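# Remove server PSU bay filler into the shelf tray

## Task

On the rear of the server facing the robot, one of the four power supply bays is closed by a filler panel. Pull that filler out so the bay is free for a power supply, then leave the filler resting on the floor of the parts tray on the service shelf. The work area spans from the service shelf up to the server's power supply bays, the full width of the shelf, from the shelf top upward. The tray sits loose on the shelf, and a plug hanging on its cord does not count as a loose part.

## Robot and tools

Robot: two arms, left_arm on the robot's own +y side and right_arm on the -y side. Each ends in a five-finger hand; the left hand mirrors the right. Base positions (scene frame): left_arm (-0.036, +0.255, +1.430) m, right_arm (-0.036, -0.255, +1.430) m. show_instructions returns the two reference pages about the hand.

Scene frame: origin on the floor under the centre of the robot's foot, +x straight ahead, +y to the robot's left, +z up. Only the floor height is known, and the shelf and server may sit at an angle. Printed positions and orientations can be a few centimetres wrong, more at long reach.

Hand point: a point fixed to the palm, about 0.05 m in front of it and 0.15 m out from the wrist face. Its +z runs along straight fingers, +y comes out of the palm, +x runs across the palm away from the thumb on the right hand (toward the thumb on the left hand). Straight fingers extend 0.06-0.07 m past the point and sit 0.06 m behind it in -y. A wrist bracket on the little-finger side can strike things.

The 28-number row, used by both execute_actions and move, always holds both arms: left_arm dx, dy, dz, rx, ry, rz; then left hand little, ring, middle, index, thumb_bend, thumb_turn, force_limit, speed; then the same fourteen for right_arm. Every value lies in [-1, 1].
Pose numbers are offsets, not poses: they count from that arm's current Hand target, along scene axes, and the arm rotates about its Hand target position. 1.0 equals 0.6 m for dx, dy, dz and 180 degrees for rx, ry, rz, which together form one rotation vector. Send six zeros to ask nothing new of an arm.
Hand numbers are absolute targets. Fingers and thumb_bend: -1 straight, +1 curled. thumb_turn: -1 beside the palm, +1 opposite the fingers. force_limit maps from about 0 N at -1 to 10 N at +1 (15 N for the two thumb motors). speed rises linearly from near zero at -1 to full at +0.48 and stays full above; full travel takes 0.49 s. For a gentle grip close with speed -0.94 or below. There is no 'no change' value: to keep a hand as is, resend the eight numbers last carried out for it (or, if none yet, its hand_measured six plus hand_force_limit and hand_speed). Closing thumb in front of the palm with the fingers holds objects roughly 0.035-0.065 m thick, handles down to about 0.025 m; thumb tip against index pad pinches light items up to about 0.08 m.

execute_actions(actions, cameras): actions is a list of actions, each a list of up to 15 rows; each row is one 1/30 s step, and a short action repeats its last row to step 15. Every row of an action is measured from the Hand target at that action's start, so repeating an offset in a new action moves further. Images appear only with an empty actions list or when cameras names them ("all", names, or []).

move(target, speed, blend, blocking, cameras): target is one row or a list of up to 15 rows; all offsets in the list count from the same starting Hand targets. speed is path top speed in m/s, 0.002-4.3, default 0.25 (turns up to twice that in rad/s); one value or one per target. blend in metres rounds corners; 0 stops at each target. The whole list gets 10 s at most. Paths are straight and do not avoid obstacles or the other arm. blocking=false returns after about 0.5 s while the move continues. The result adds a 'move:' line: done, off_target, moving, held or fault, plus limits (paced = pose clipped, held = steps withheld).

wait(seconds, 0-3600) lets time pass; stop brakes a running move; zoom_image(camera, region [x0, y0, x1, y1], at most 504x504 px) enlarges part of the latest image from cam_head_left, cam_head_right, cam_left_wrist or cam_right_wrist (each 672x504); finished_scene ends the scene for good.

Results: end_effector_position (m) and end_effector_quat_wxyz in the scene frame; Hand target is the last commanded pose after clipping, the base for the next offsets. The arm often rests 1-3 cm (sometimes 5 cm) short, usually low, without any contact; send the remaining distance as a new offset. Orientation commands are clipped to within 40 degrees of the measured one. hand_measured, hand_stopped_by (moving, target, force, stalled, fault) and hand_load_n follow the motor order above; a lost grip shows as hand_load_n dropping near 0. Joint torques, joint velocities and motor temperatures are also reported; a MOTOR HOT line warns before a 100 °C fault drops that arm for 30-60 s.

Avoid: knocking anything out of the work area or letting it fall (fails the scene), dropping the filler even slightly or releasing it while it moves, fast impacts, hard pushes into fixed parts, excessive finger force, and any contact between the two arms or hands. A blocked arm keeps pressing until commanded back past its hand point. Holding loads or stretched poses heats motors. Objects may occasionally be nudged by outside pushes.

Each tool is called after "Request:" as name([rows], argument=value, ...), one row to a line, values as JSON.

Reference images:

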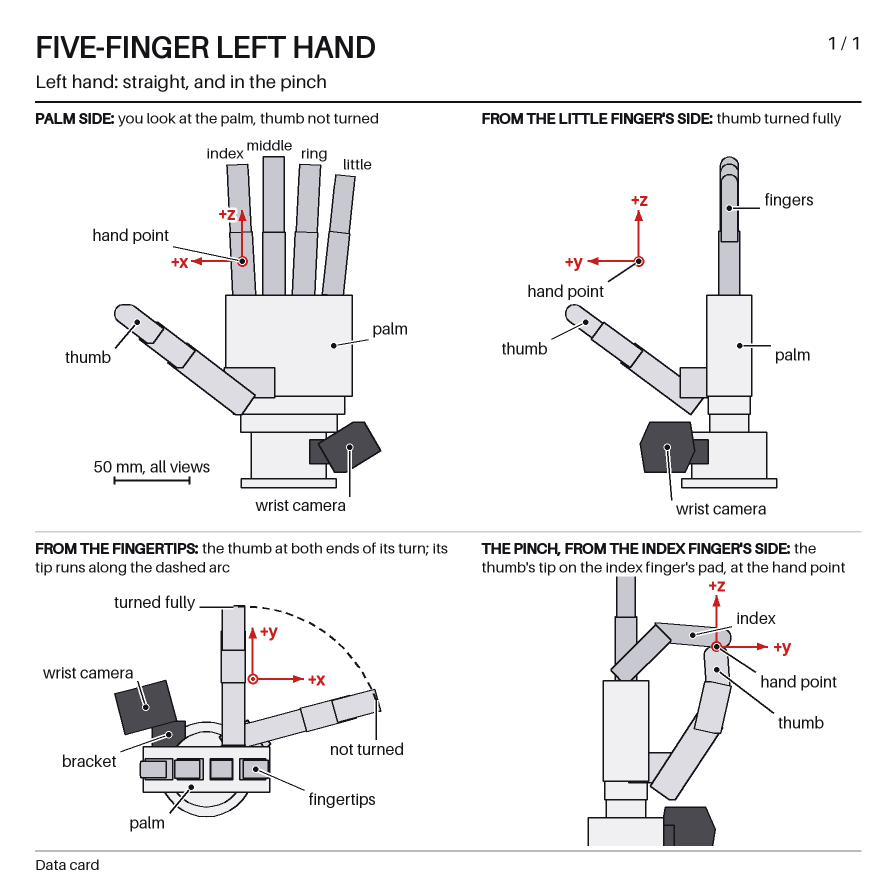

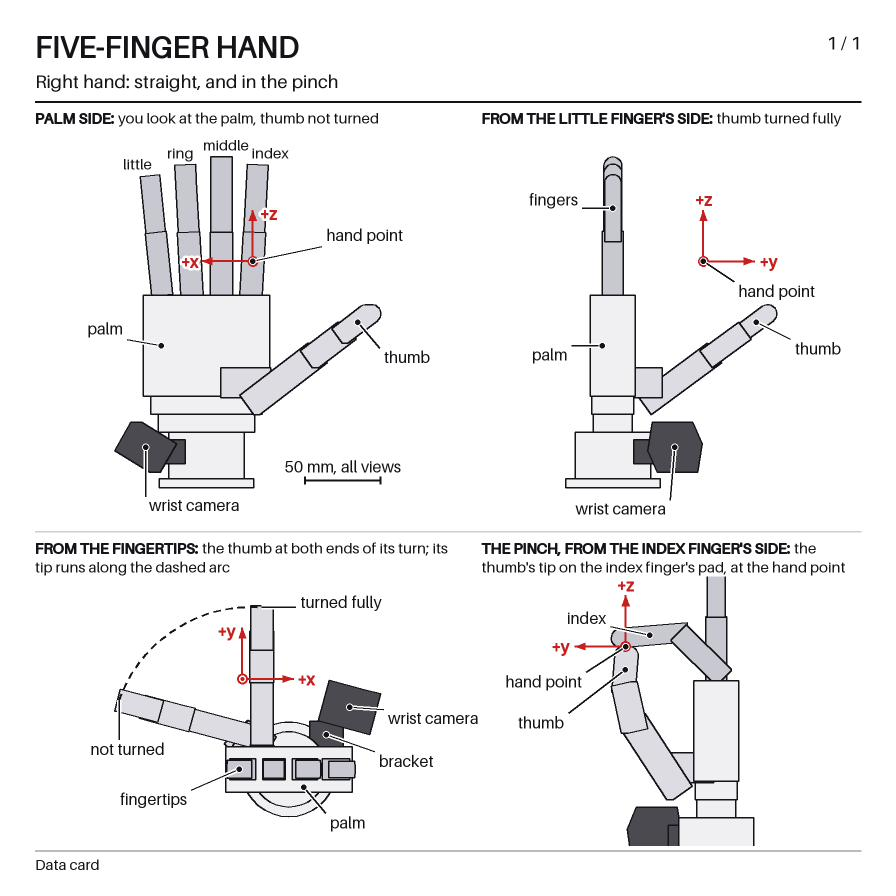

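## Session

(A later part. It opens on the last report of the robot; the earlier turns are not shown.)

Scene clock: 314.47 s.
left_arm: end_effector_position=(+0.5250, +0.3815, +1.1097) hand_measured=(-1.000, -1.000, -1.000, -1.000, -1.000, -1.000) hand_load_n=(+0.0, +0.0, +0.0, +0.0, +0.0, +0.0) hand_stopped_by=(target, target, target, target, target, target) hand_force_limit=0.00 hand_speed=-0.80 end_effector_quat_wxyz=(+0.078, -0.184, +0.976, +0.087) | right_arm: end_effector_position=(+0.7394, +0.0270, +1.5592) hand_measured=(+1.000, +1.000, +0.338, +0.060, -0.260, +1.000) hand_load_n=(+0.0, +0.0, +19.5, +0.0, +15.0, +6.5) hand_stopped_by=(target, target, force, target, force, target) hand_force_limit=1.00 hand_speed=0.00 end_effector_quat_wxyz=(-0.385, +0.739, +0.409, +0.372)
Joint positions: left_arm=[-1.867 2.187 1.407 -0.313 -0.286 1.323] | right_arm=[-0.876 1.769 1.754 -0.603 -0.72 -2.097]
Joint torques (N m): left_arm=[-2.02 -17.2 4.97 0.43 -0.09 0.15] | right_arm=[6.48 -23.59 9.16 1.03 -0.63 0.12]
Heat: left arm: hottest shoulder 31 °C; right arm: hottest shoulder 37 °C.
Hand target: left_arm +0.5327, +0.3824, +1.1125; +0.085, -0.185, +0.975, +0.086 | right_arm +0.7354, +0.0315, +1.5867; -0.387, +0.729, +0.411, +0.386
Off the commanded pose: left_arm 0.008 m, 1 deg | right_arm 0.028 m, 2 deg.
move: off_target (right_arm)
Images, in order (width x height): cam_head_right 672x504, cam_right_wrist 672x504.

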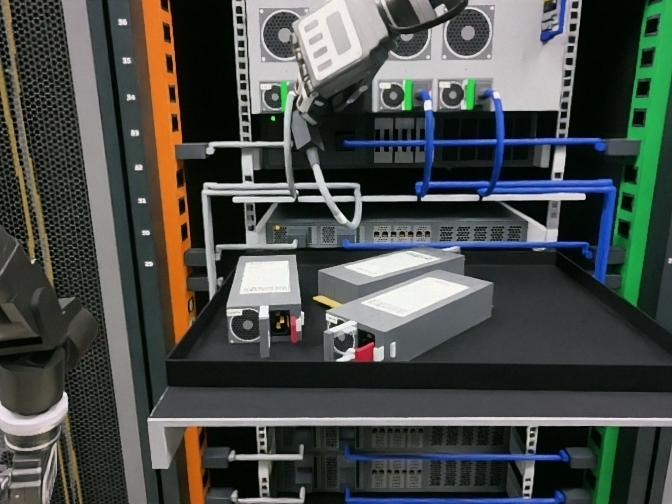

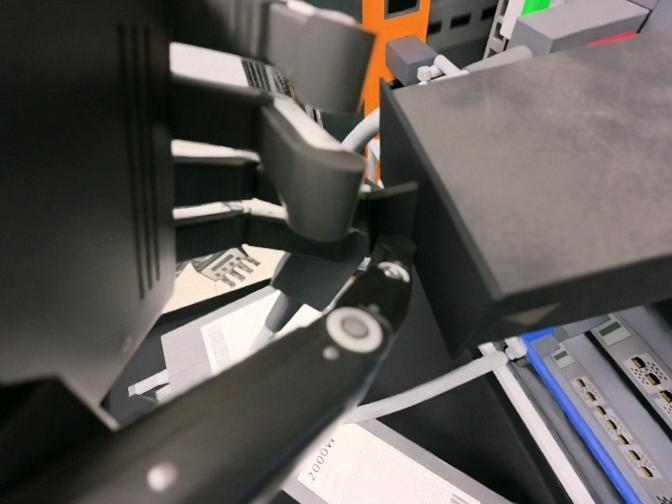

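Request:
move(target=[0,0,0,0,0,0,-1,-1,-1,-1,-1,-1,0,-0.8,0.0,-0.035,0.0,0,0,0,1,1,0.66,0.06,0.28,1,1.0,0], speed=0.04, cameras=["cam_right_wrist","cam_head_right"])

Request:
zoom_image(camera="cam_head_right", region=[250, 50, 390, 170])

Scene clock: 315.90 s.
left_arm: end_effector_position=(+0.5250, +0.3815, +1.1097) hand_measured=(-1.000, -1.000, -1.000, -1.000, -1.000, -1.000) hand_load_n=(+0.0, +0.0, +0.0, +0.0, +0.0, +0.0) hand_stopped_by=(target, target, target, target, target, target) hand_force_limit=0.00 hand_speed=-0.80 end_effector_quat_wxyz=(+0.078, -0.184, +0.976, +0.087) | right_arm: end_effector_position=(+0.7357, +0.0177, +1.5630) hand_measured=(+1.000, +1.000, +0.338, +0.060, -0.260, +1.000) hand_load_n=(+0.0, +0.0, +18.5, +0.0, +15.0, +6.0) hand_stopped_by=(target, target, force, target, force, target) hand_force_limit=1.00 hand_speed=0.00 end_effector_quat_wxyz=(-0.391, +0.737, +0.406, +0.373)
Joint positions: left_arm=[-1.867 2.187 1.407 -0.313 -0.286 1.323] | right_arm=[-0.891 1.749 1.734 -0.603 -0.743 -2.097]
Joint torques (N m): left_arm=[-1.96 -17.14 4.98 0.44 -0.09 0.15] | right_arm=[4.54 -23.12 9.09 0.64 -0.67 -0.03]
Heat: left arm: hottest shoulder 31 °C; right arm: hottest shoulder 36 °C.
Hand target: left_arm +0.5327, +0.3824, +1.1125; +0.085, -0.185, +0.975, +0.086 | right_arm +0.7354, +0.0104, +1.5865; -0.387, +0.729, +0.411, +0.386
Off the commanded pose: left_arm 0.008 m, 1 deg | right_arm 0.025 m, 2 deg.
joint sent to its limit (right arm) — joint 6 (wrist roll), lower limit. The joint targets still meet the commanded pose.
move: off_target (right_arm)
Images, in order (width x height): cam_head_right 672x504, cam_right_wrist 672x504.

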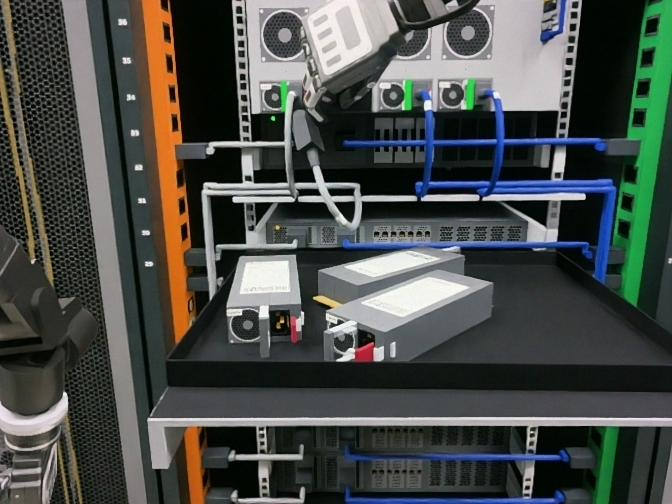

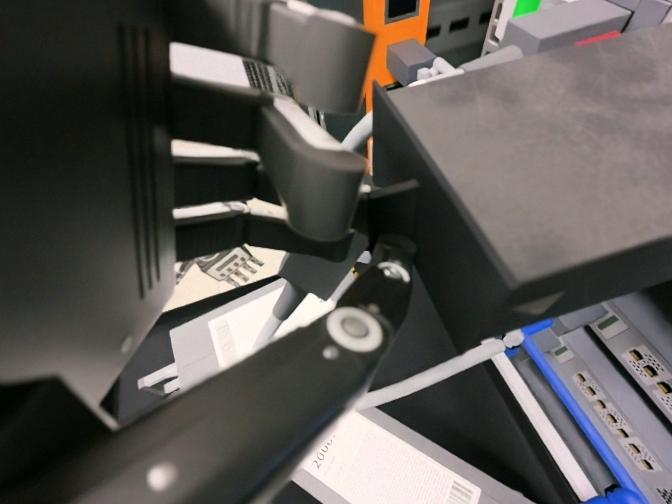

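Scaled by 3.600 from the camera's image (finer frame: 960x720).

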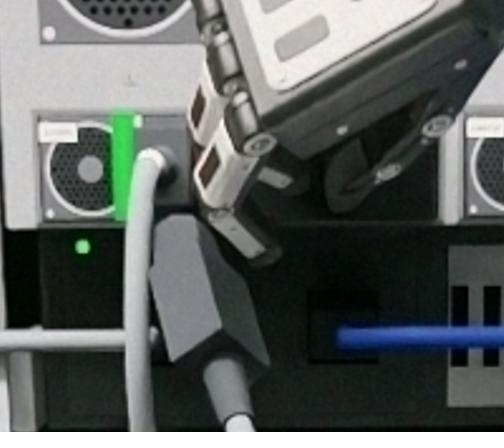

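Request:
move(target=[0,0,0,0,0,0,-1,-1,-1,-1,-1,-1,0,-0.8,-0.033,0.0,0,0,0,0,1,1,0.66,0.06,0.28,1,1.0,0], speed=0.04, cameras=["cam_head_left","cam_right_wrist"])

Scene clock: 317.67 s.
left_arm: end_effector_position=(+0.5250, +0.3815, +1.1097) hand_measured=(-1.000, -1.000, -1.000, -1.000, -1.000, -1.000) hand_load_n=(+0.0, +0.0, +0.0, +0.0, +0.0, +0.0) hand_stopped_by=(target, target, target, target, target, target) hand_force_limit=0.00 hand_speed=-0.80 end_effector_quat_wxyz=(+0.078, -0.184, +0.976, +0.087) | right_arm: end_effector_position=(+0.7131, +0.0125, +1.5572) hand_measured=(+1.000, +1.000, +0.338, +0.060, -0.260, +1.000) hand_load_n=(+0.0, +0.0, +19.5, +0.0, +14.5, +4.0) hand_stopped_by=(target, target, force, target, force, target) hand_force_limit=1.00 hand_speed=0.00 end_effector_quat_wxyz=(-0.394, +0.741, +0.404, +0.364)
Joint positions: left_arm=[-1.867 2.187 1.407 -0.313 -0.286 1.323] | right_arm=[-0.891 1.702 1.653 -0.59 -0.742 -2.097]
Joint torques (N m): left_arm=[-2.08 -17.08 4.97 0.44 -0.08 0.15] | right_arm=[5.19 -22.65 9.31 1.28 -0.5 -0.02]
Heat: left arm: hottest shoulder 31 °C; right arm: hottest shoulder 36 °C.
Hand target: left_arm +0.5327, +0.3824, +1.1125; +0.085, -0.185, +0.975, +0.086 | right_arm +0.7157, +0.0103, +1.5866; -0.387, +0.729, +0.411, +0.386
Off the commanded pose: left_arm 0.008 m, 1 deg | right_arm 0.029 m, 3 deg.
joint sent to its limit (right arm) — joint 6 (wrist roll), lower limit. The joint targets still meet the commanded pose.
move: off_target (right_arm)

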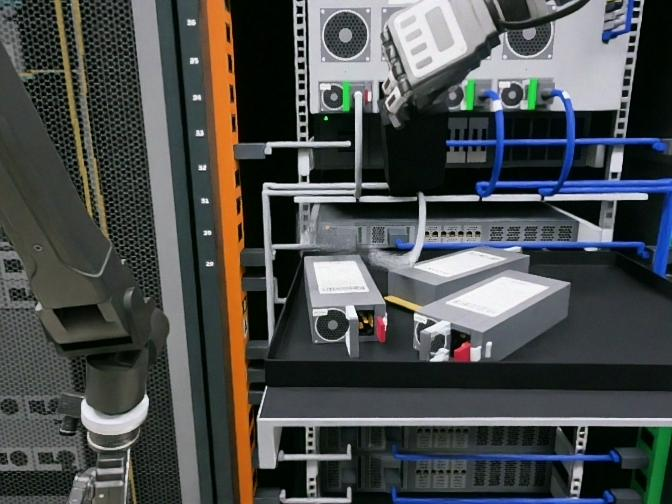

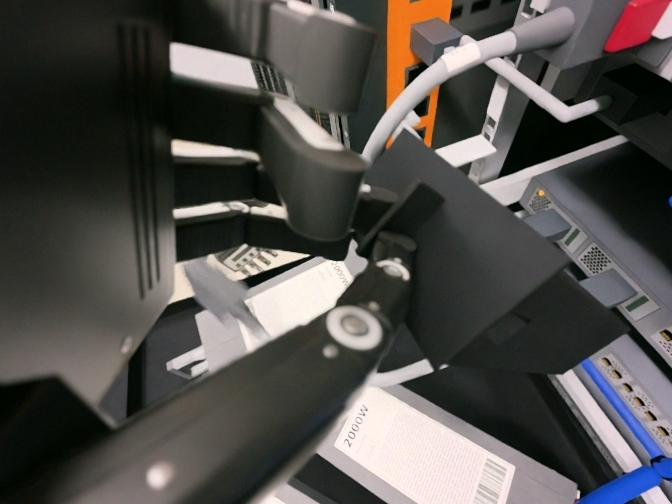

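Request:
wait(seconds=0.1, cameras=["cam_head_left","cam_head_right"])

Request:
zoom_image(camera="cam_head_left", region=[240, 60, 672, 384])

Request:
zoom_image(camera="cam_head_right", region=[180, 60, 612, 384])

Scene clock: 318.07 s.
left_arm: end_effector_position=(+0.5250, +0.3815, +1.1097) hand_measured=(-1.000, -1.000, -1.000, -1.000, -1.000, -1.000) hand_load_n=(+0.0, +0.0, +0.0, +0.0, +0.0, +0.0) hand_stopped_by=(target, target, target, target, target, target) hand_force_limit=0.00 hand_speed=-0.80 end_effector_quat_wxyz=(+0.078, -0.184, +0.976, +0.087) | right_arm: end_effector_position=(+0.7131, +0.0125, +1.5572) hand_measured=(+1.000, +1.000, +0.338, +0.060, -0.260, +1.000) hand_load_n=(+0.0, +0.0, +19.5, +0.5, +14.0, +3.5) hand_stopped_by=(target, target, force, target, force, target) hand_force_limit=1.00 hand_speed=0.00 end_effector_quat_wxyz=(-0.394, +0.741, +0.404, +0.364)
Joint positions: left_arm=[-1.867 2.187 1.407 -0.313 -0.286 1.323] | right_arm=[-0.891 1.702 1.653 -0.59 -0.742 -2.097]
Joint torques (N m): left_arm=[-1.96 -17.08 4.98 0.46 -0.09 0.16] | right_arm=[5.36 -22.95 9.31 1.29 -0.52 -0.04]
Heat: left arm: hottest shoulder 31 °C; right arm: hottest shoulder 36 °C.
Hand target: left_arm +0.5327, +0.3824, +1.1125; +0.085, -0.185, +0.975, +0.086 | right_arm +0.7157, +0.0103, +1.5866; -0.387, +0.729, +0.411, +0.386
Off the commanded pose: left_arm 0.008 m, 1 deg | right_arm 0.029 m, 3 deg.
wait: 0.10 s; at rest from the start

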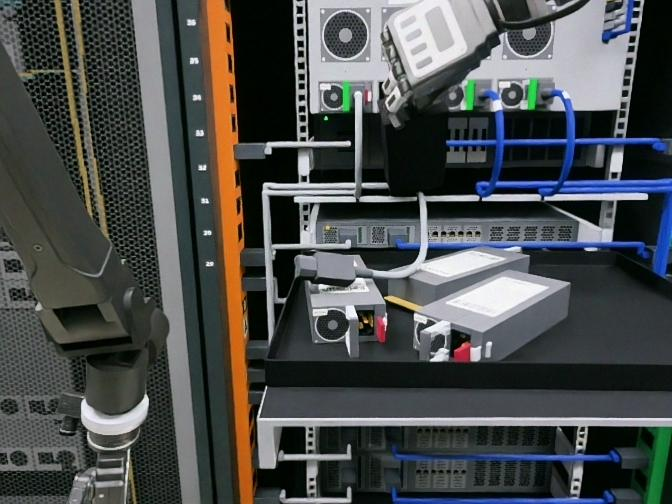

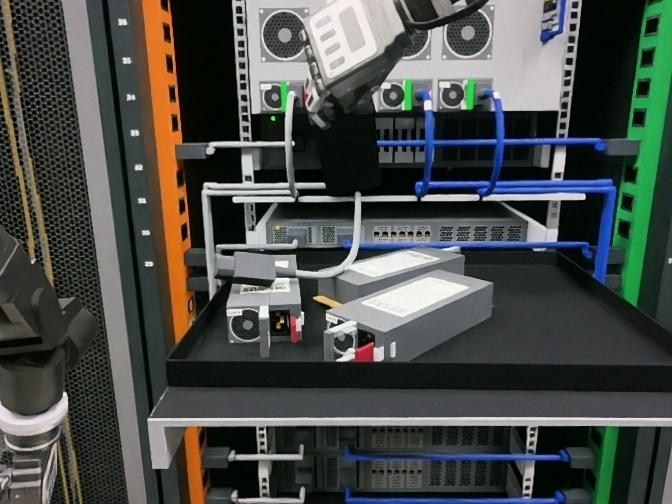

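Scaled by 1.167 from the camera's image (finer frame: 960x720).

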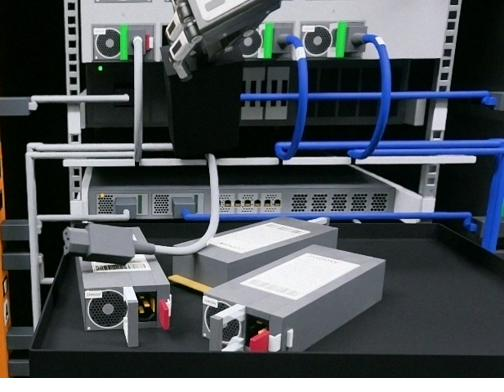

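Scaled by 1.167 from the camera's image (finer frame: 960x720).

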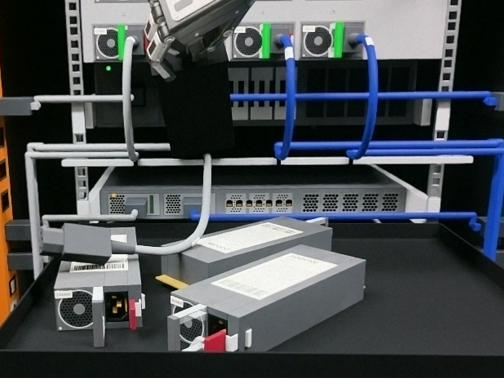

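Request:
move(target=[0,0,0,0,0,0,-1,-1,-1,-1,-1,-1,0,-0.8,-0.1,0.0,0.03,0,0,0,1,1,0.66,0.06,0.28,1,1.0,0], speed=0.05, cameras=["cam_head_left","cam_head_right","cam_right_wrist"])

Scene clock: 321.30 s.
left_arm: end_effector_position=(+0.5250, +0.3815, +1.1097) hand_measured=(-1.000, -1.000, -1.000, -1.000, -1.000, -1.000) hand_load_n=(+0.0, +0.0, +0.0, +0.0, +0.0, +0.0) hand_stopped_by=(target, target, target, target, target, target) hand_force_limit=0.00 hand_speed=-0.80 end_effector_quat_wxyz=(+0.078, -0.184, +0.976, +0.087) | right_arm: end_effector_position=(+0.6562, +0.0074, +1.5779) hand_measured=(+1.000, +1.000, +0.338, +0.060, -0.260, +1.000) hand_load_n=(+0.0, +0.0, +20.0, +0.0, +14.0, +4.0) hand_stopped_by=(target, target, force, target, force, target) hand_force_limit=1.00 hand_speed=0.00 end_effector_quat_wxyz=(-0.389, +0.741, +0.407, +0.366)
Joint positions: left_arm=[-1.867 2.187 1.407 -0.313 -0.286 1.323] | right_arm=[-0.861 1.543 1.459 -0.537 -0.711 -2.082]
Joint torques (N m): left_arm=[-2.08 -17.14 4.96 0.49 -0.08 0.15] | right_arm=[5.25 -19.37 9.31 1.18 -0.49 0.03]
Heat: left arm: hottest shoulder 31 °C; right arm: hottest shoulder 36 °C.
Hand target: left_arm +0.5327, +0.3824, +1.1125; +0.085, -0.185, +0.975, +0.086 | right_arm +0.6556, +0.0104, +1.6046; -0.387, +0.729, +0.411, +0.386
Off the commanded pose: left_arm 0.008 m, 1 deg | right_arm 0.027 m, 3 deg.
move: off_target (right_arm)

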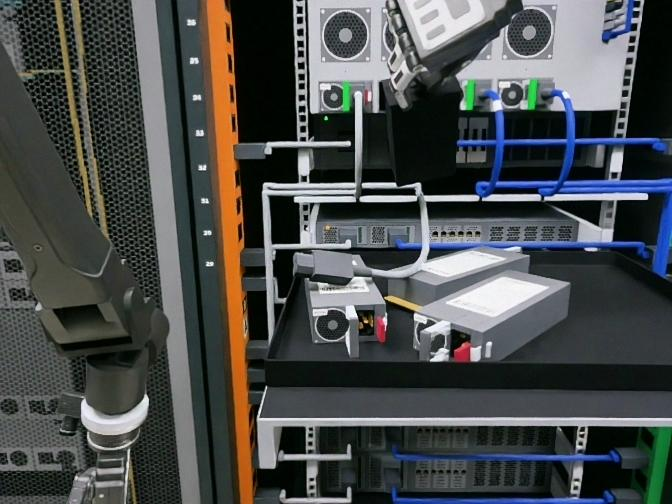

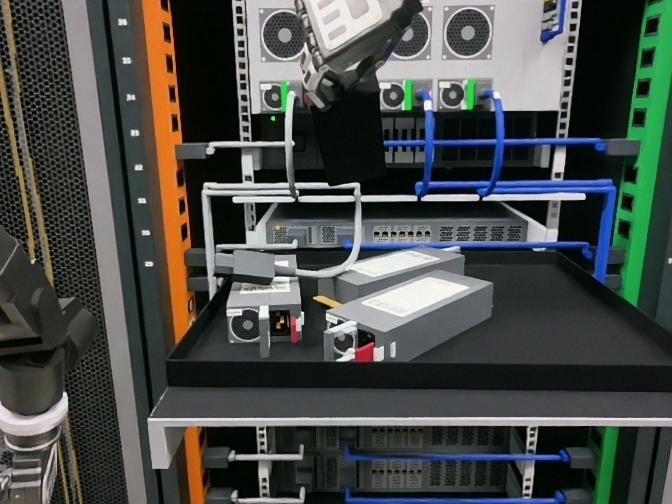

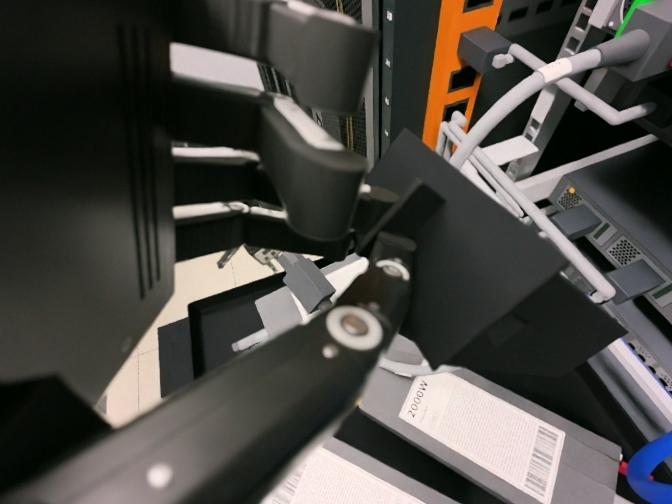

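Request:
move([
  [0,0,0,0,0,0,-1,-1,-1,-1,-1,-1,0,-0.8,-0.15,0.0,0,0,0,0,1,1,0.66,0.06,0.28,1,1.0,0],
  [0,0,0,0,0,0,-1,-1,-1,-1,-1,-1,0,-0.8,-0.15,-0.2,0,0,0,0,1,1,0.66,0.06,0.28,1,1.0,0],
], speed=0.07, blend=0.03, cameras=["cam_head_left","cam_head_right","cam_right_wrist"])

Scene clock: 325.10 s.
left_arm: end_effector_position=(+0.5250, +0.3815, +1.1097) hand_measured=(-1.000, -1.000, -1.000, -1.000, -1.000, -1.000) hand_load_n=(+0.5, +0.0, +0.0, +0.0, +0.0, +0.0) hand_stopped_by=(target, target, target, target, target, target) hand_force_limit=0.00 hand_speed=-0.80 end_effector_quat_wxyz=(+0.078, -0.184, +0.976, +0.087) | right_arm: end_effector_position=(+0.5665, -0.1047, +1.5890) hand_measured=(+1.000, +1.000, +0.338, +0.060, -0.260, +1.000) hand_load_n=(+0.0, +0.0, +20.0, +0.0, +14.0, +4.0) hand_stopped_by=(target, target, force, target, force, target) hand_force_limit=1.00 hand_speed=0.00 end_effector_quat_wxyz=(-0.396, +0.751, +0.358, +0.387)
Joint positions: left_arm=[-1.867 2.187 1.407 -0.313 -0.286 1.323] | right_arm=[-1.044 1.224 1.106 -0.49 -0.849 -2.077]
Joint torques (N m): left_arm=[-2.02 -17.2 4.94 0.46 -0.08 0.15] | right_arm=[2.9 -14.97 9.09 0.59 -0.72 -0.22]
Heat: left arm: hottest shoulder 31 °C; right arm: hottest shoulder 36 °C.
Hand target: left_arm +0.5327, +0.3824, +1.1125; +0.085, -0.185, +0.975, +0.086 | right_arm +0.5656, -0.1096, +1.6045; -0.387, +0.729, +0.411, +0.386
Off the commanded pose: left_arm 0.008 m, 1 deg | right_arm 0.016 m, 7 deg.
joint sent to its limit (right arm) — joint 6 (wrist roll), lower limit. The joint targets are off in orientation, not in position.
move: off_target (right_arm)

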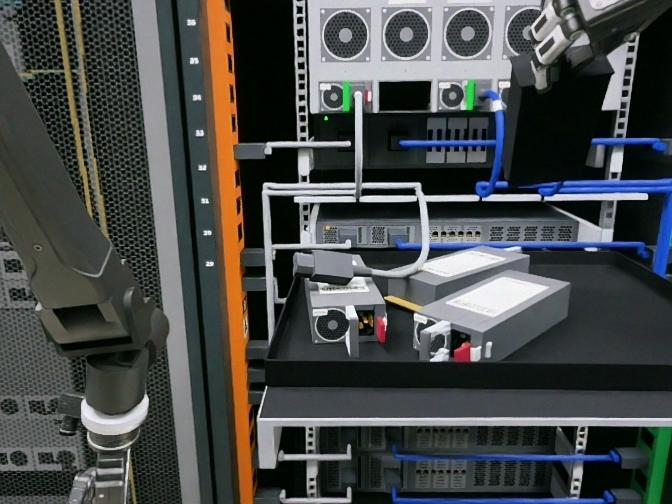

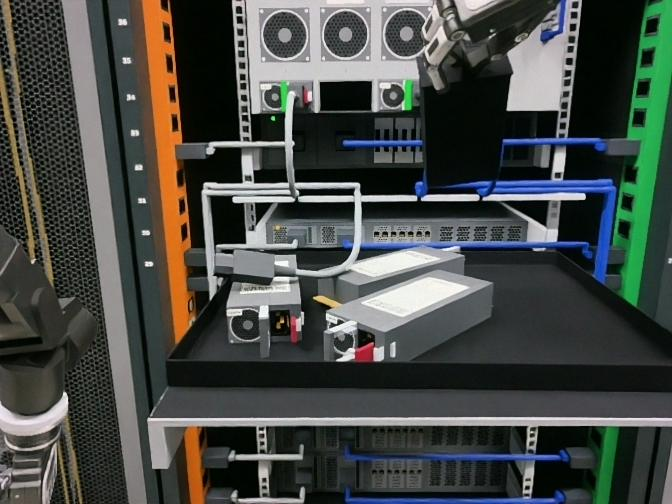

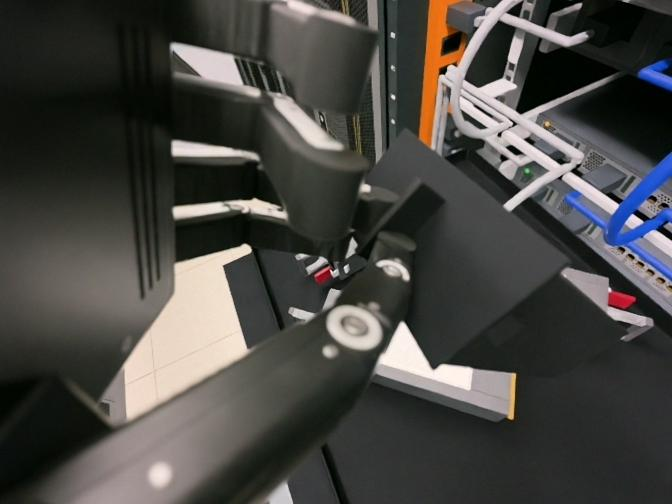

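Request:
move(target=[0,0,0,0,0,0,-1,-1,-1,-1,-1,-1,0,-0.8,0.03,-0.165,-0.06,0,0,-0.08,1,1,0.66,0.06,0.28,1,1.0,0], speed=0.06, cameras=["cam_head_left","cam_head_right","cam_right_wrist"])

Scene clock: 329.83 s.
left_arm: end_effector_position=(+0.5250, +0.3815, +1.1097) hand_measured=(-1.000, -1.000, -1.000, -1.000, -1.000, -1.000) hand_load_n=(+0.0, +0.0, +0.0, +0.0, +0.0, +0.0) hand_stopped_by=(target, target, target, target, target, target) hand_force_limit=0.00 hand_speed=-0.80 end_effector_quat_wxyz=(+0.078, -0.184, +0.976, +0.087) | right_arm: end_effector_position=(+0.5806, -0.2047, +1.5559) hand_measured=(+1.000, +1.000, +0.338, +0.060, -0.260, +1.000) hand_load_n=(+0.0, +0.0, +20.0, +0.0, +14.0, +4.0) hand_stopped_by=(target, target, force, target, force, target) hand_force_limit=1.00 hand_speed=0.00 end_effector_quat_wxyz=(-0.347, +0.785, +0.300, +0.416)
Joint positions: left_arm=[-1.867 2.187 1.407 -0.313 -0.286 1.323] | right_arm=[-1.248 1.219 1.043 -0.404 -0.886 -2.078]
Joint torques (N m): left_arm=[-2.08 -17.14 4.97 0.46 -0.09 0.15] | right_arm=[1.85 -14.04 8.8 1.01 -0.69 -0.25]
Heat: left arm: hottest shoulder 31 °C; right arm: hottest shoulder 36 °C.
Hand target: left_arm +0.5327, +0.3824, +1.1125; +0.085, -0.185, +0.975, +0.086 | right_arm +0.5838, -0.2086, +1.5686; -0.336, +0.775, +0.317, +0.432
Off the commanded pose: left_arm 0.008 m, 1 deg | right_arm 0.014 m, 3 deg.
joint sent to its limit (right arm) — joint 6 (wrist roll), lower limit. The joint targets still meet the commanded pose.
move: off_target (right_arm)

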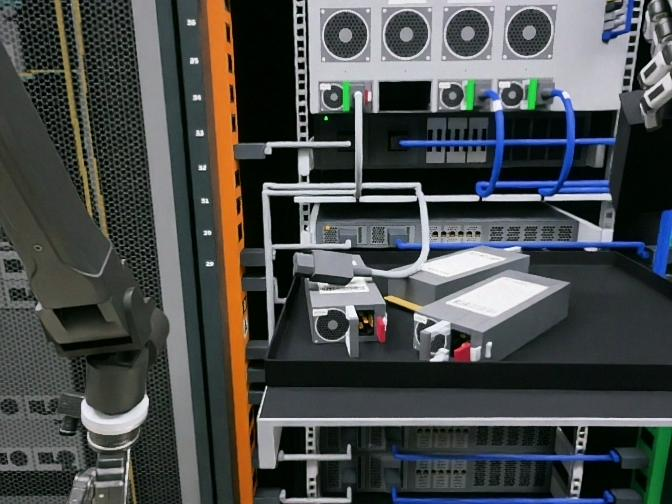

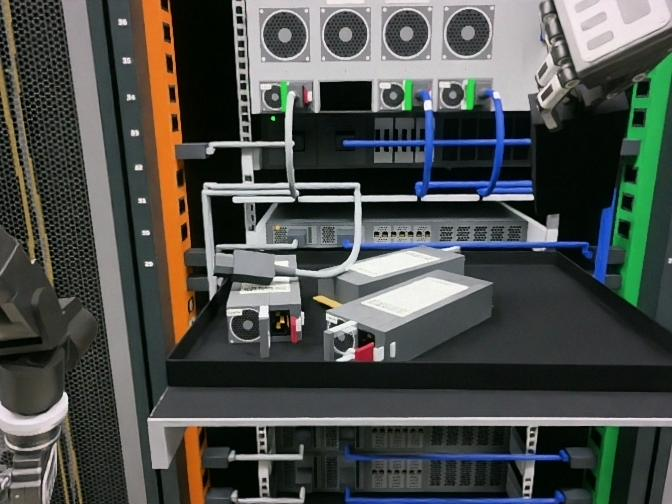

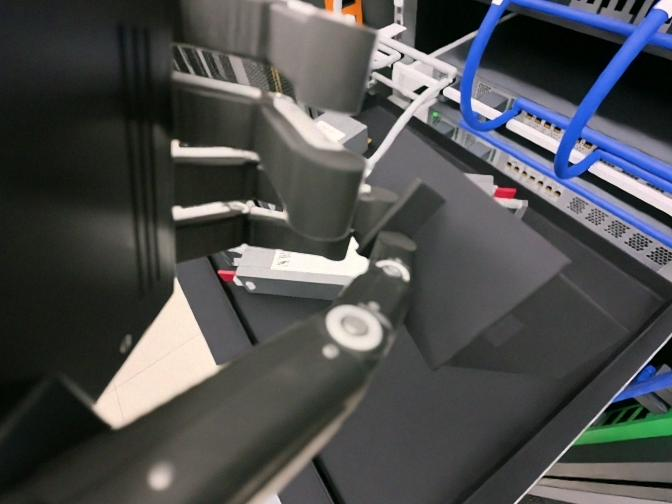

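Request:
move(target=[0,0,0,0,0,0,-1,-1,-1,-1,-1,-1,0,-0.8,0.03,0.008,-0.1,0,0,0,1,1,0.66,0.06,0.28,1,1.0,0], speed=0.05, cameras=["cam_head_right","cam_right_wrist"])

Scene clock: 331.77 s.
left_arm: end_effector_position=(+0.5250, +0.3815, +1.1097) hand_measured=(-1.000, -1.000, -1.000, -1.000, -1.000, -1.000) hand_load_n=(+0.5, -0.5, +0.0, +0.0, +0.0, +0.0) hand_stopped_by=(target, target, target, target, target, target) hand_force_limit=0.00 hand_speed=-0.80 end_effector_quat_wxyz=(+0.078, -0.184, +0.976, +0.087) | right_arm: end_effector_position=(+0.5980, -0.2005, +1.5081) hand_measured=(+1.000, +1.000, +0.338, +0.060, -0.260, +1.000) hand_load_n=(+0.0, +0.0, +20.0, +0.0, +14.0, +4.0) hand_stopped_by=(target, target, force, target, force, target) hand_force_limit=1.00 hand_speed=0.00 end_effector_quat_wxyz=(-0.343, +0.781, +0.303, +0.425)
Joint positions: left_arm=[-1.867 2.187 1.407 -0.313 -0.286 1.323] | right_arm=[-1.248 1.327 1.017 -0.249 -0.887 -2.078]
Joint torques (N m): left_arm=[-2.02 -17.2 4.97 0.49 -0.09 0.15] | right_arm=[1.67 -13.22 8.34 1.24 -0.67 -0.22]
Heat: left arm: hottest shoulder 31 °C; right arm: hottest shoulder 35 °C.
Hand target: left_arm +0.5327, +0.3824, +1.1125; +0.085, -0.185, +0.975, +0.086 | right_arm +0.6016, -0.2038, +1.5086; -0.336, +0.775, +0.317, +0.432
Off the commanded pose: left_arm 0.008 m, 1 deg | right_arm 0.005 m, 2 deg.
joint sent to its limit (right arm) — joint 6 (wrist roll), lower limit. The joint targets still meet the commanded pose.
move: done

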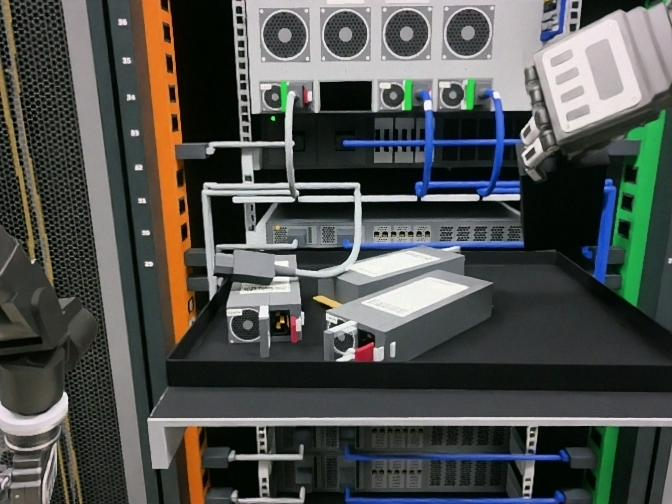

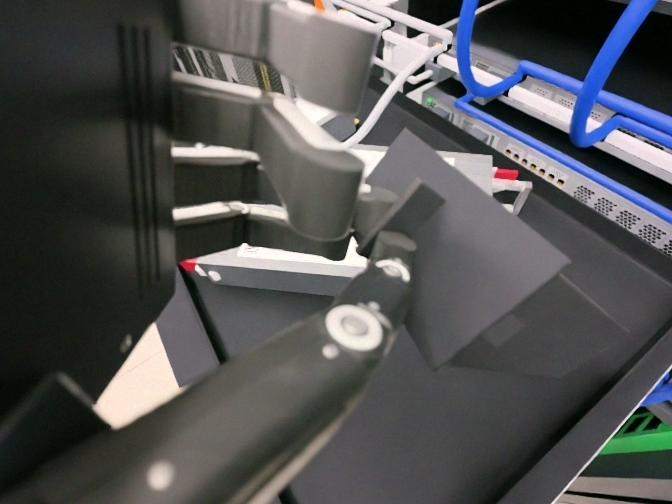

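Request:
move(target=[0,0,0,0,0,0,-1,-1,-1,-1,-1,-1,0,-0.8,0.0,0.0,-0.083,0,0,0,1,1,0.66,0.06,0.28,1,1.0,0], speed=0.04, cameras=["cam_head_right","cam_right_wrist"])

Scene clock: 333.97 s.
left_arm: end_effector_position=(+0.5250, +0.3815, +1.1097) hand_measured=(-1.000, -1.000, -1.000, -1.000, -1.000, -1.000) hand_load_n=(+0.5, +0.0, +0.0, +0.0, +0.0, +0.0) hand_stopped_by=(target, target, target, target, target, target) hand_force_limit=0.00 hand_speed=-0.80 end_effector_quat_wxyz=(+0.078, -0.184, +0.976, +0.087) | right_arm: end_effector_position=(+0.5987, -0.1994, +1.4593) hand_measured=(+1.000, +1.000, +0.338, +0.060, -0.260, +1.000) hand_load_n=(+0.0, +0.0, +20.0, +0.0, +14.0, +4.0) hand_stopped_by=(target, target, force, target, force, target) hand_force_limit=1.00 hand_speed=0.00 end_effector_quat_wxyz=(-0.343, +0.781, +0.301, +0.426)
Joint positions: left_arm=[-1.867 2.187 1.407 -0.313 -0.286 1.323] | right_arm=[-1.258 1.417 0.974 -0.113 -0.896 -2.078]
Joint torques (N m): left_arm=[-2.08 -17.14 4.96 0.47 -0.08 0.16] | right_arm=[1.73 -13.63 7.47 1.29 -0.66 -0.24]
Heat: left arm: hottest shoulder 31 °C; right arm: hottest shoulder 35 °C.
Hand target: left_arm +0.5327, +0.3824, +1.1125; +0.085, -0.185, +0.975, +0.086 | right_arm +0.6017, -0.2037, +1.4589; -0.336, +0.775, +0.317, +0.432
Off the commanded pose: left_arm 0.008 m, 1 deg | right_arm 0.005 m, 2 deg.
joint sent to its limit (right arm) — joint 6 (wrist roll), lower limit. The joint targets still meet the commanded pose.
move: done

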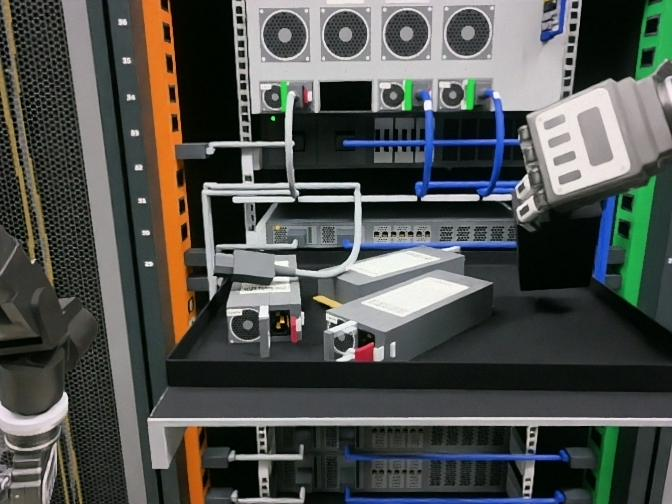

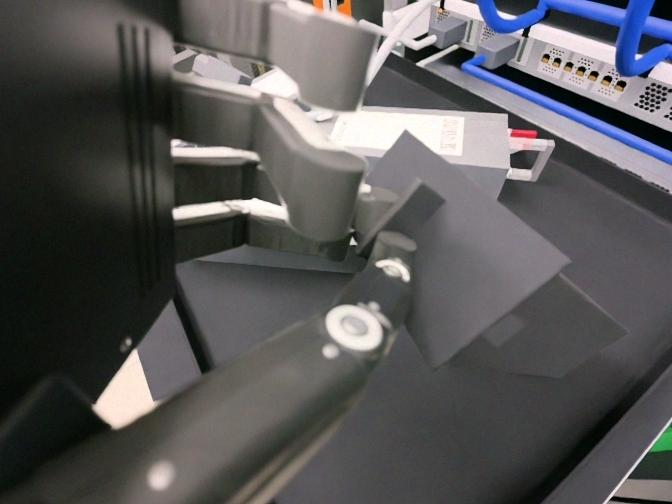

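Request:
move(target=[0,0,0,0,0,0,-1,-1,-1,-1,-1,-1,0,-0.8,0.0,0.0,-0.033,0,0,0,1,1,0.66,0.06,0.28,1,1.0,0], speed=0.025, cameras=["cam_head_right","cam_right_wrist"])

Scene clock: 336.17 s.
left_arm: end_effector_position=(+0.5250, +0.3815, +1.1097) hand_measured=(-1.000, -1.000, -1.000, -1.000, -1.000, -1.000) hand_load_n=(+0.0, +0.0, +0.0, +0.0, +0.0, +0.0) hand_stopped_by=(target, target, target, target, target, target) hand_force_limit=0.00 hand_speed=-0.80 end_effector_quat_wxyz=(+0.078, -0.184, +0.976, +0.087) | right_arm: end_effector_position=(+0.5994, -0.1994, +1.4410) hand_measured=(+1.000, +1.000, +0.338, +0.060, -0.260, +1.000) hand_load_n=(+0.0, +0.0, +19.5, +0.0, +14.0, +4.0) hand_stopped_by=(target, target, force, target, force, target) hand_force_limit=1.00 hand_speed=0.00 end_effector_quat_wxyz=(-0.343, +0.780, +0.300, +0.428)
Joint positions: left_arm=[-1.867 2.187 1.407 -0.313 -0.286 1.323] | right_arm=[-1.262 1.456 0.962 -0.06 -0.899 -2.078]
Joint torques (N m): left_arm=[-1.96 -17.2 4.96 0.44 -0.08 0.15] | right_arm=[1.9 -13.39 7.05 1.35 -0.66 -0.24]
Heat: left arm: hottest shoulder 31 °C; right arm: hottest shoulder 35 °C.
Hand target: left_arm +0.5327, +0.3824, +1.1125; +0.085, -0.185, +0.975, +0.086 | right_arm +0.6016, -0.2037, +1.4390; -0.336, +0.775, +0.317, +0.432
Off the commanded pose: left_arm 0.008 m, 1 deg | right_arm 0.005 m, 2 deg.
joint sent to its limit (right arm) — joint 6 (wrist roll), lower limit. The joint targets still meet the commanded pose.
move: done

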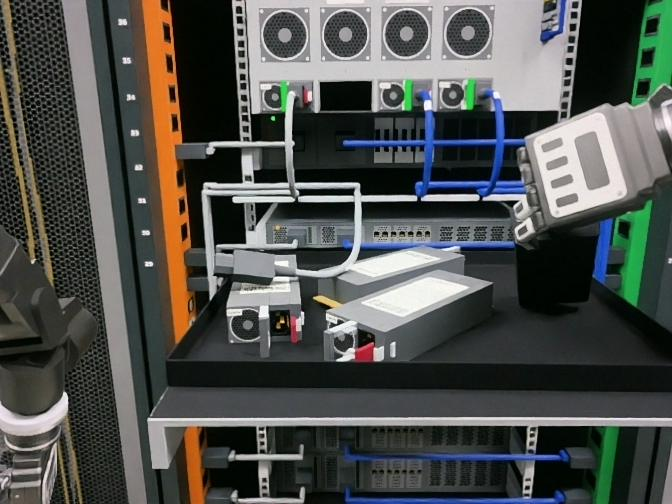

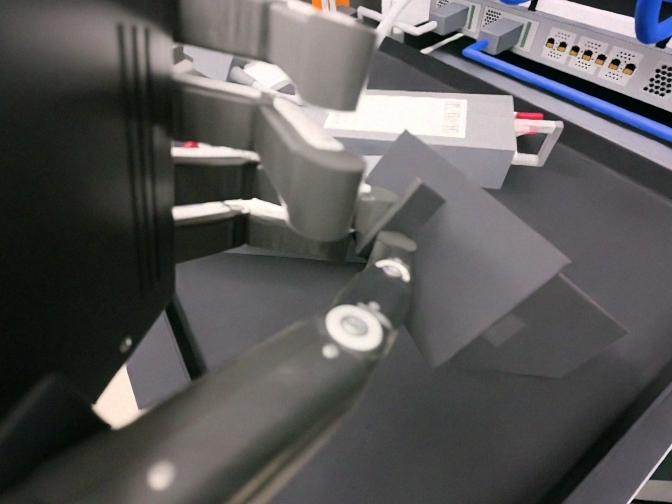

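Request:
move(target=[0,0,0,0,0,0,-1,-1,-1,-1,-1,-1,0,-0.8,0.06,-0.03,0.02,0,0,0,1,1,0.66,0.06,0.28,1,1.0,0], speed=0.04, cameras=["cam_head_right"])

Scene clock: 338.23 s.
left_arm: end_effector_position=(+0.5250, +0.3815, +1.1097) hand_measured=(-1.000, -1.000, -1.000, -1.000, -1.000, -1.000) hand_load_n=(+0.0, +0.0, +0.0, +0.0, +0.0, +0.0) hand_stopped_by=(target, target, target, target, target, target) hand_force_limit=0.00 hand_speed=-0.80 end_effector_quat_wxyz=(+0.078, -0.184, +0.976, +0.087) | right_arm: end_effector_position=(+0.6145, -0.2133, +1.4371) hand_measured=(+1.000, +1.000, +0.338, +0.060, -0.260, +1.000) hand_load_n=(+0.0, +0.0, +19.5, +0.0, +14.5, +4.0) hand_stopped_by=(target, target, force, target, force, target) hand_force_limit=1.00 hand_speed=0.00 end_effector_quat_wxyz=(-0.347, +0.785, +0.292, +0.422)
Joint positions: left_arm=[-1.867 2.187 1.407 -0.313 -0.286 1.323] | right_arm=[-1.289 1.493 1.022 -0.108 -0.92 -2.083]
Joint torques (N m): left_arm=[-2.02 -17.08 4.98 0.44 -0.08 0.16] | right_arm=[2.08 -13.68 11.85 0.31 -0.63 -0.15]
Heat: left arm: hottest shoulder 31 °C; right arm: hottest shoulder 35 °C.
Hand target: left_arm +0.5327, +0.3824, +1.1125; +0.085, -0.185, +0.975, +0.086 | right_arm +0.6377, -0.2218, +1.4510; -0.336, +0.775, +0.317, +0.432
Off the commanded pose: left_arm 0.008 m, 1 deg | right_arm 0.028 m, 3 deg.
joint sent to its limit (right arm) — joint 6 (wrist roll), lower limit. The joint targets still meet the commanded pose.
move: off_target (right_arm)

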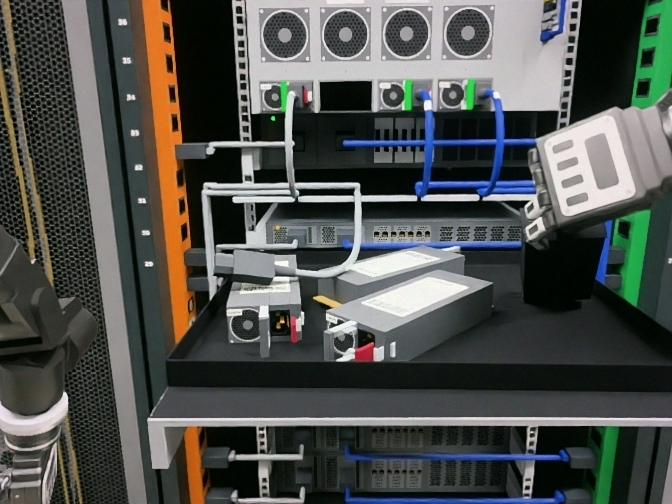

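Request:
move(target=[0,0,0,0,0,0,-1,-1,-1,-1,-1,-1,0,-0.8,0.01,0.0,-0.042,0,0,0,1,1,0.66,0.06,0.28,1,1.0,0], speed=0.03, cameras=["cam_head_right","cam_right_wrist"])

Scene clock: 339.73 s.
left_arm: end_effector_position=(+0.5250, +0.3815, +1.1097) hand_measured=(-1.000, -1.000, -1.000, -1.000, -1.000, -1.000) hand_load_n=(+0.0, +0.0, +0.0, +0.0, +0.0, +0.0) hand_stopped_by=(target, target, target, target, target, target) hand_force_limit=0.00 hand_speed=-0.80 end_effector_quat_wxyz=(+0.078, -0.184, +0.976, +0.087) | right_arm: end_effector_position=(+0.6181, -0.2123, +1.4122) hand_measured=(+1.000, +1.000, +0.338, +0.060, -0.260, +1.000) hand_load_n=(+0.0, +0.0, +18.5, +0.0, +15.0, +4.0) hand_stopped_by=(target, target, force, target, force, target) hand_force_limit=1.00 hand_speed=0.00 end_effector_quat_wxyz=(-0.351, +0.787, +0.290, +0.417)
Joint positions: left_arm=[-1.867 2.187 1.407 -0.313 -0.286 1.323] | right_arm=[-1.291 1.552 1.032 -0.074 -0.922 -2.084]
Joint torques (N m): left_arm=[-2.08 -17.2 4.96 0.47 -0.08 0.15] | right_arm=[1.96 -14.39 11.15 1.1 -0.61 -0.13]
Heat: left arm: hottest shoulder 31 °C; right arm: hottest shoulder 35 °C.
Hand target: left_arm +0.5327, +0.3824, +1.1125; +0.085, -0.185, +0.975, +0.086 | right_arm +0.6437, -0.2217, +1.4258; -0.336, +0.775, +0.317, +0.432
Off the commanded pose: left_arm 0.008 m, 1 deg | right_arm 0.030 m, 4 deg.
joint sent to its limit (right arm) — joint 6 (wrist roll), lower limit. The joint targets still meet the commanded pose.
move: off_target (right_arm)

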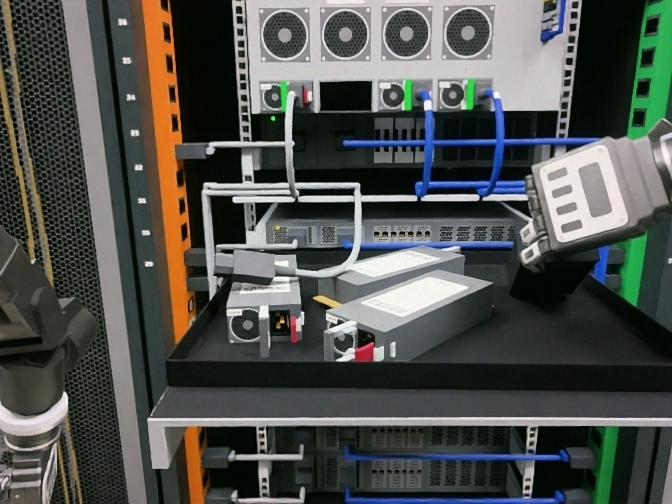

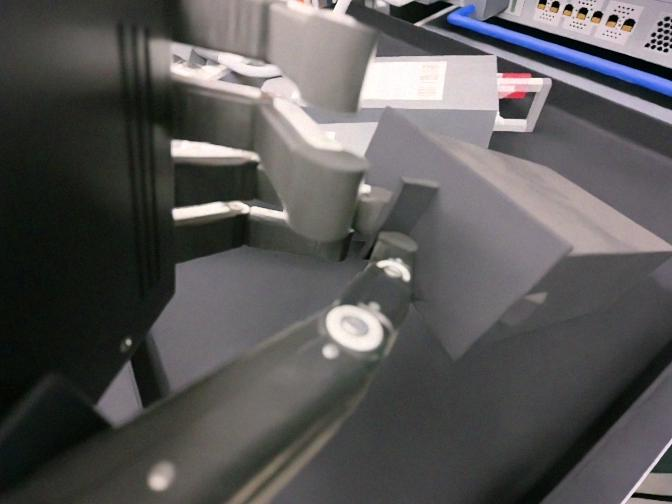

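Request:
move(target=[0,0,0,0,0,0,-1,-1,-1,-1,-1,-1,0,-0.8,0.0,0.0,-0.025,0,0,0,1,1,0.66,0.06,0.28,1,1.0,0], speed=0.03, cameras=["cam_head_right","cam_right_wrist"])

Scene clock: 340.83 s.
left_arm: end_effector_position=(+0.5250, +0.3815, +1.1097) hand_measured=(-1.000, -1.000, -1.000, -1.000, -1.000, -1.000) hand_load_n=(+0.0, +0.0, +0.0, +0.0, +0.0, +0.0) hand_stopped_by=(target, target, target, target, target, target) hand_force_limit=0.00 hand_speed=-0.80 end_effector_quat_wxyz=(+0.078, -0.184, +0.976, +0.087) | right_arm: end_effector_position=(+0.6204, -0.2126, +1.3995) hand_measured=(+1.000, +1.000, +0.338, +0.060, -0.260, +1.000) hand_load_n=(+0.0, +0.0, +18.0, +0.0, +15.5, +4.0) hand_stopped_by=(target, target, force, target, force, target) hand_force_limit=1.00 hand_speed=0.00 end_effector_quat_wxyz=(-0.350, +0.786, +0.290, +0.419)
Joint positions: left_arm=[-1.867 2.187 1.407 -0.313 -0.286 1.323] | right_arm=[-1.294 1.583 1.032 -0.038 -0.925 -2.084]
Joint torques (N m): left_arm=[-2.14 -17.2 4.94 0.44 -0.08 0.15] | right_arm=[1.9 -14.74 10.55 1.1 -0.59 -0.14]
Heat: left arm: hottest shoulder 31 °C; right arm: hottest shoulder 34 °C.
Hand target: left_arm +0.5327, +0.3824, +1.1125; +0.085, -0.185, +0.975, +0.086 | right_arm +0.6437, -0.2218, +1.4108; -0.336, +0.775, +0.317, +0.432
Off the commanded pose: left_arm 0.008 m, 1 deg | right_arm 0.027 m, 4 deg.
joint sent to its limit (right arm) — joint 6 (wrist roll), lower limit. The joint targets still meet the commanded pose.
move: off_target (right_arm)

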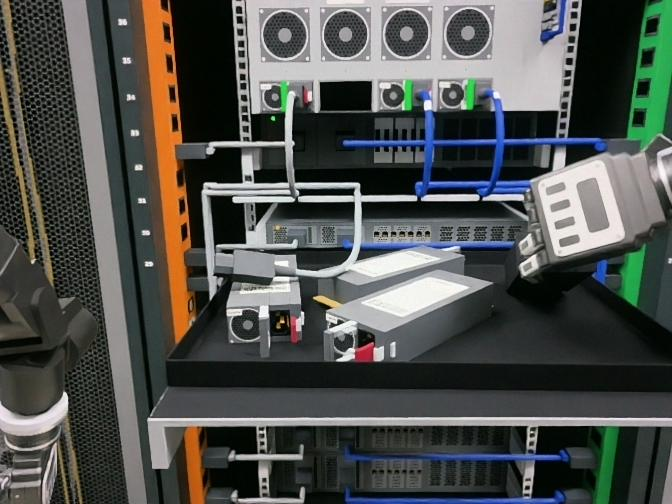

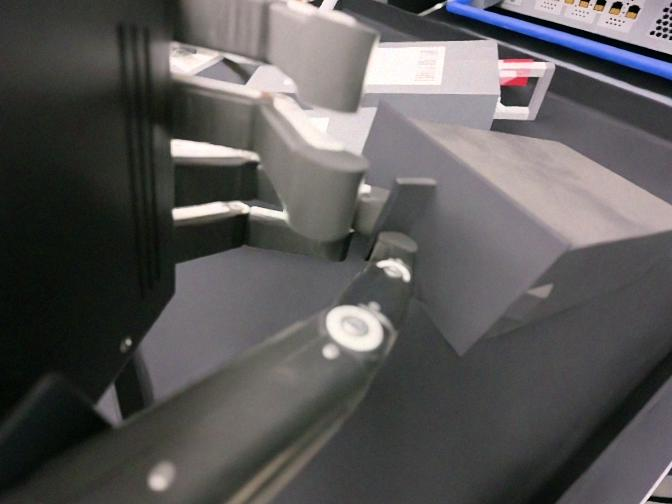

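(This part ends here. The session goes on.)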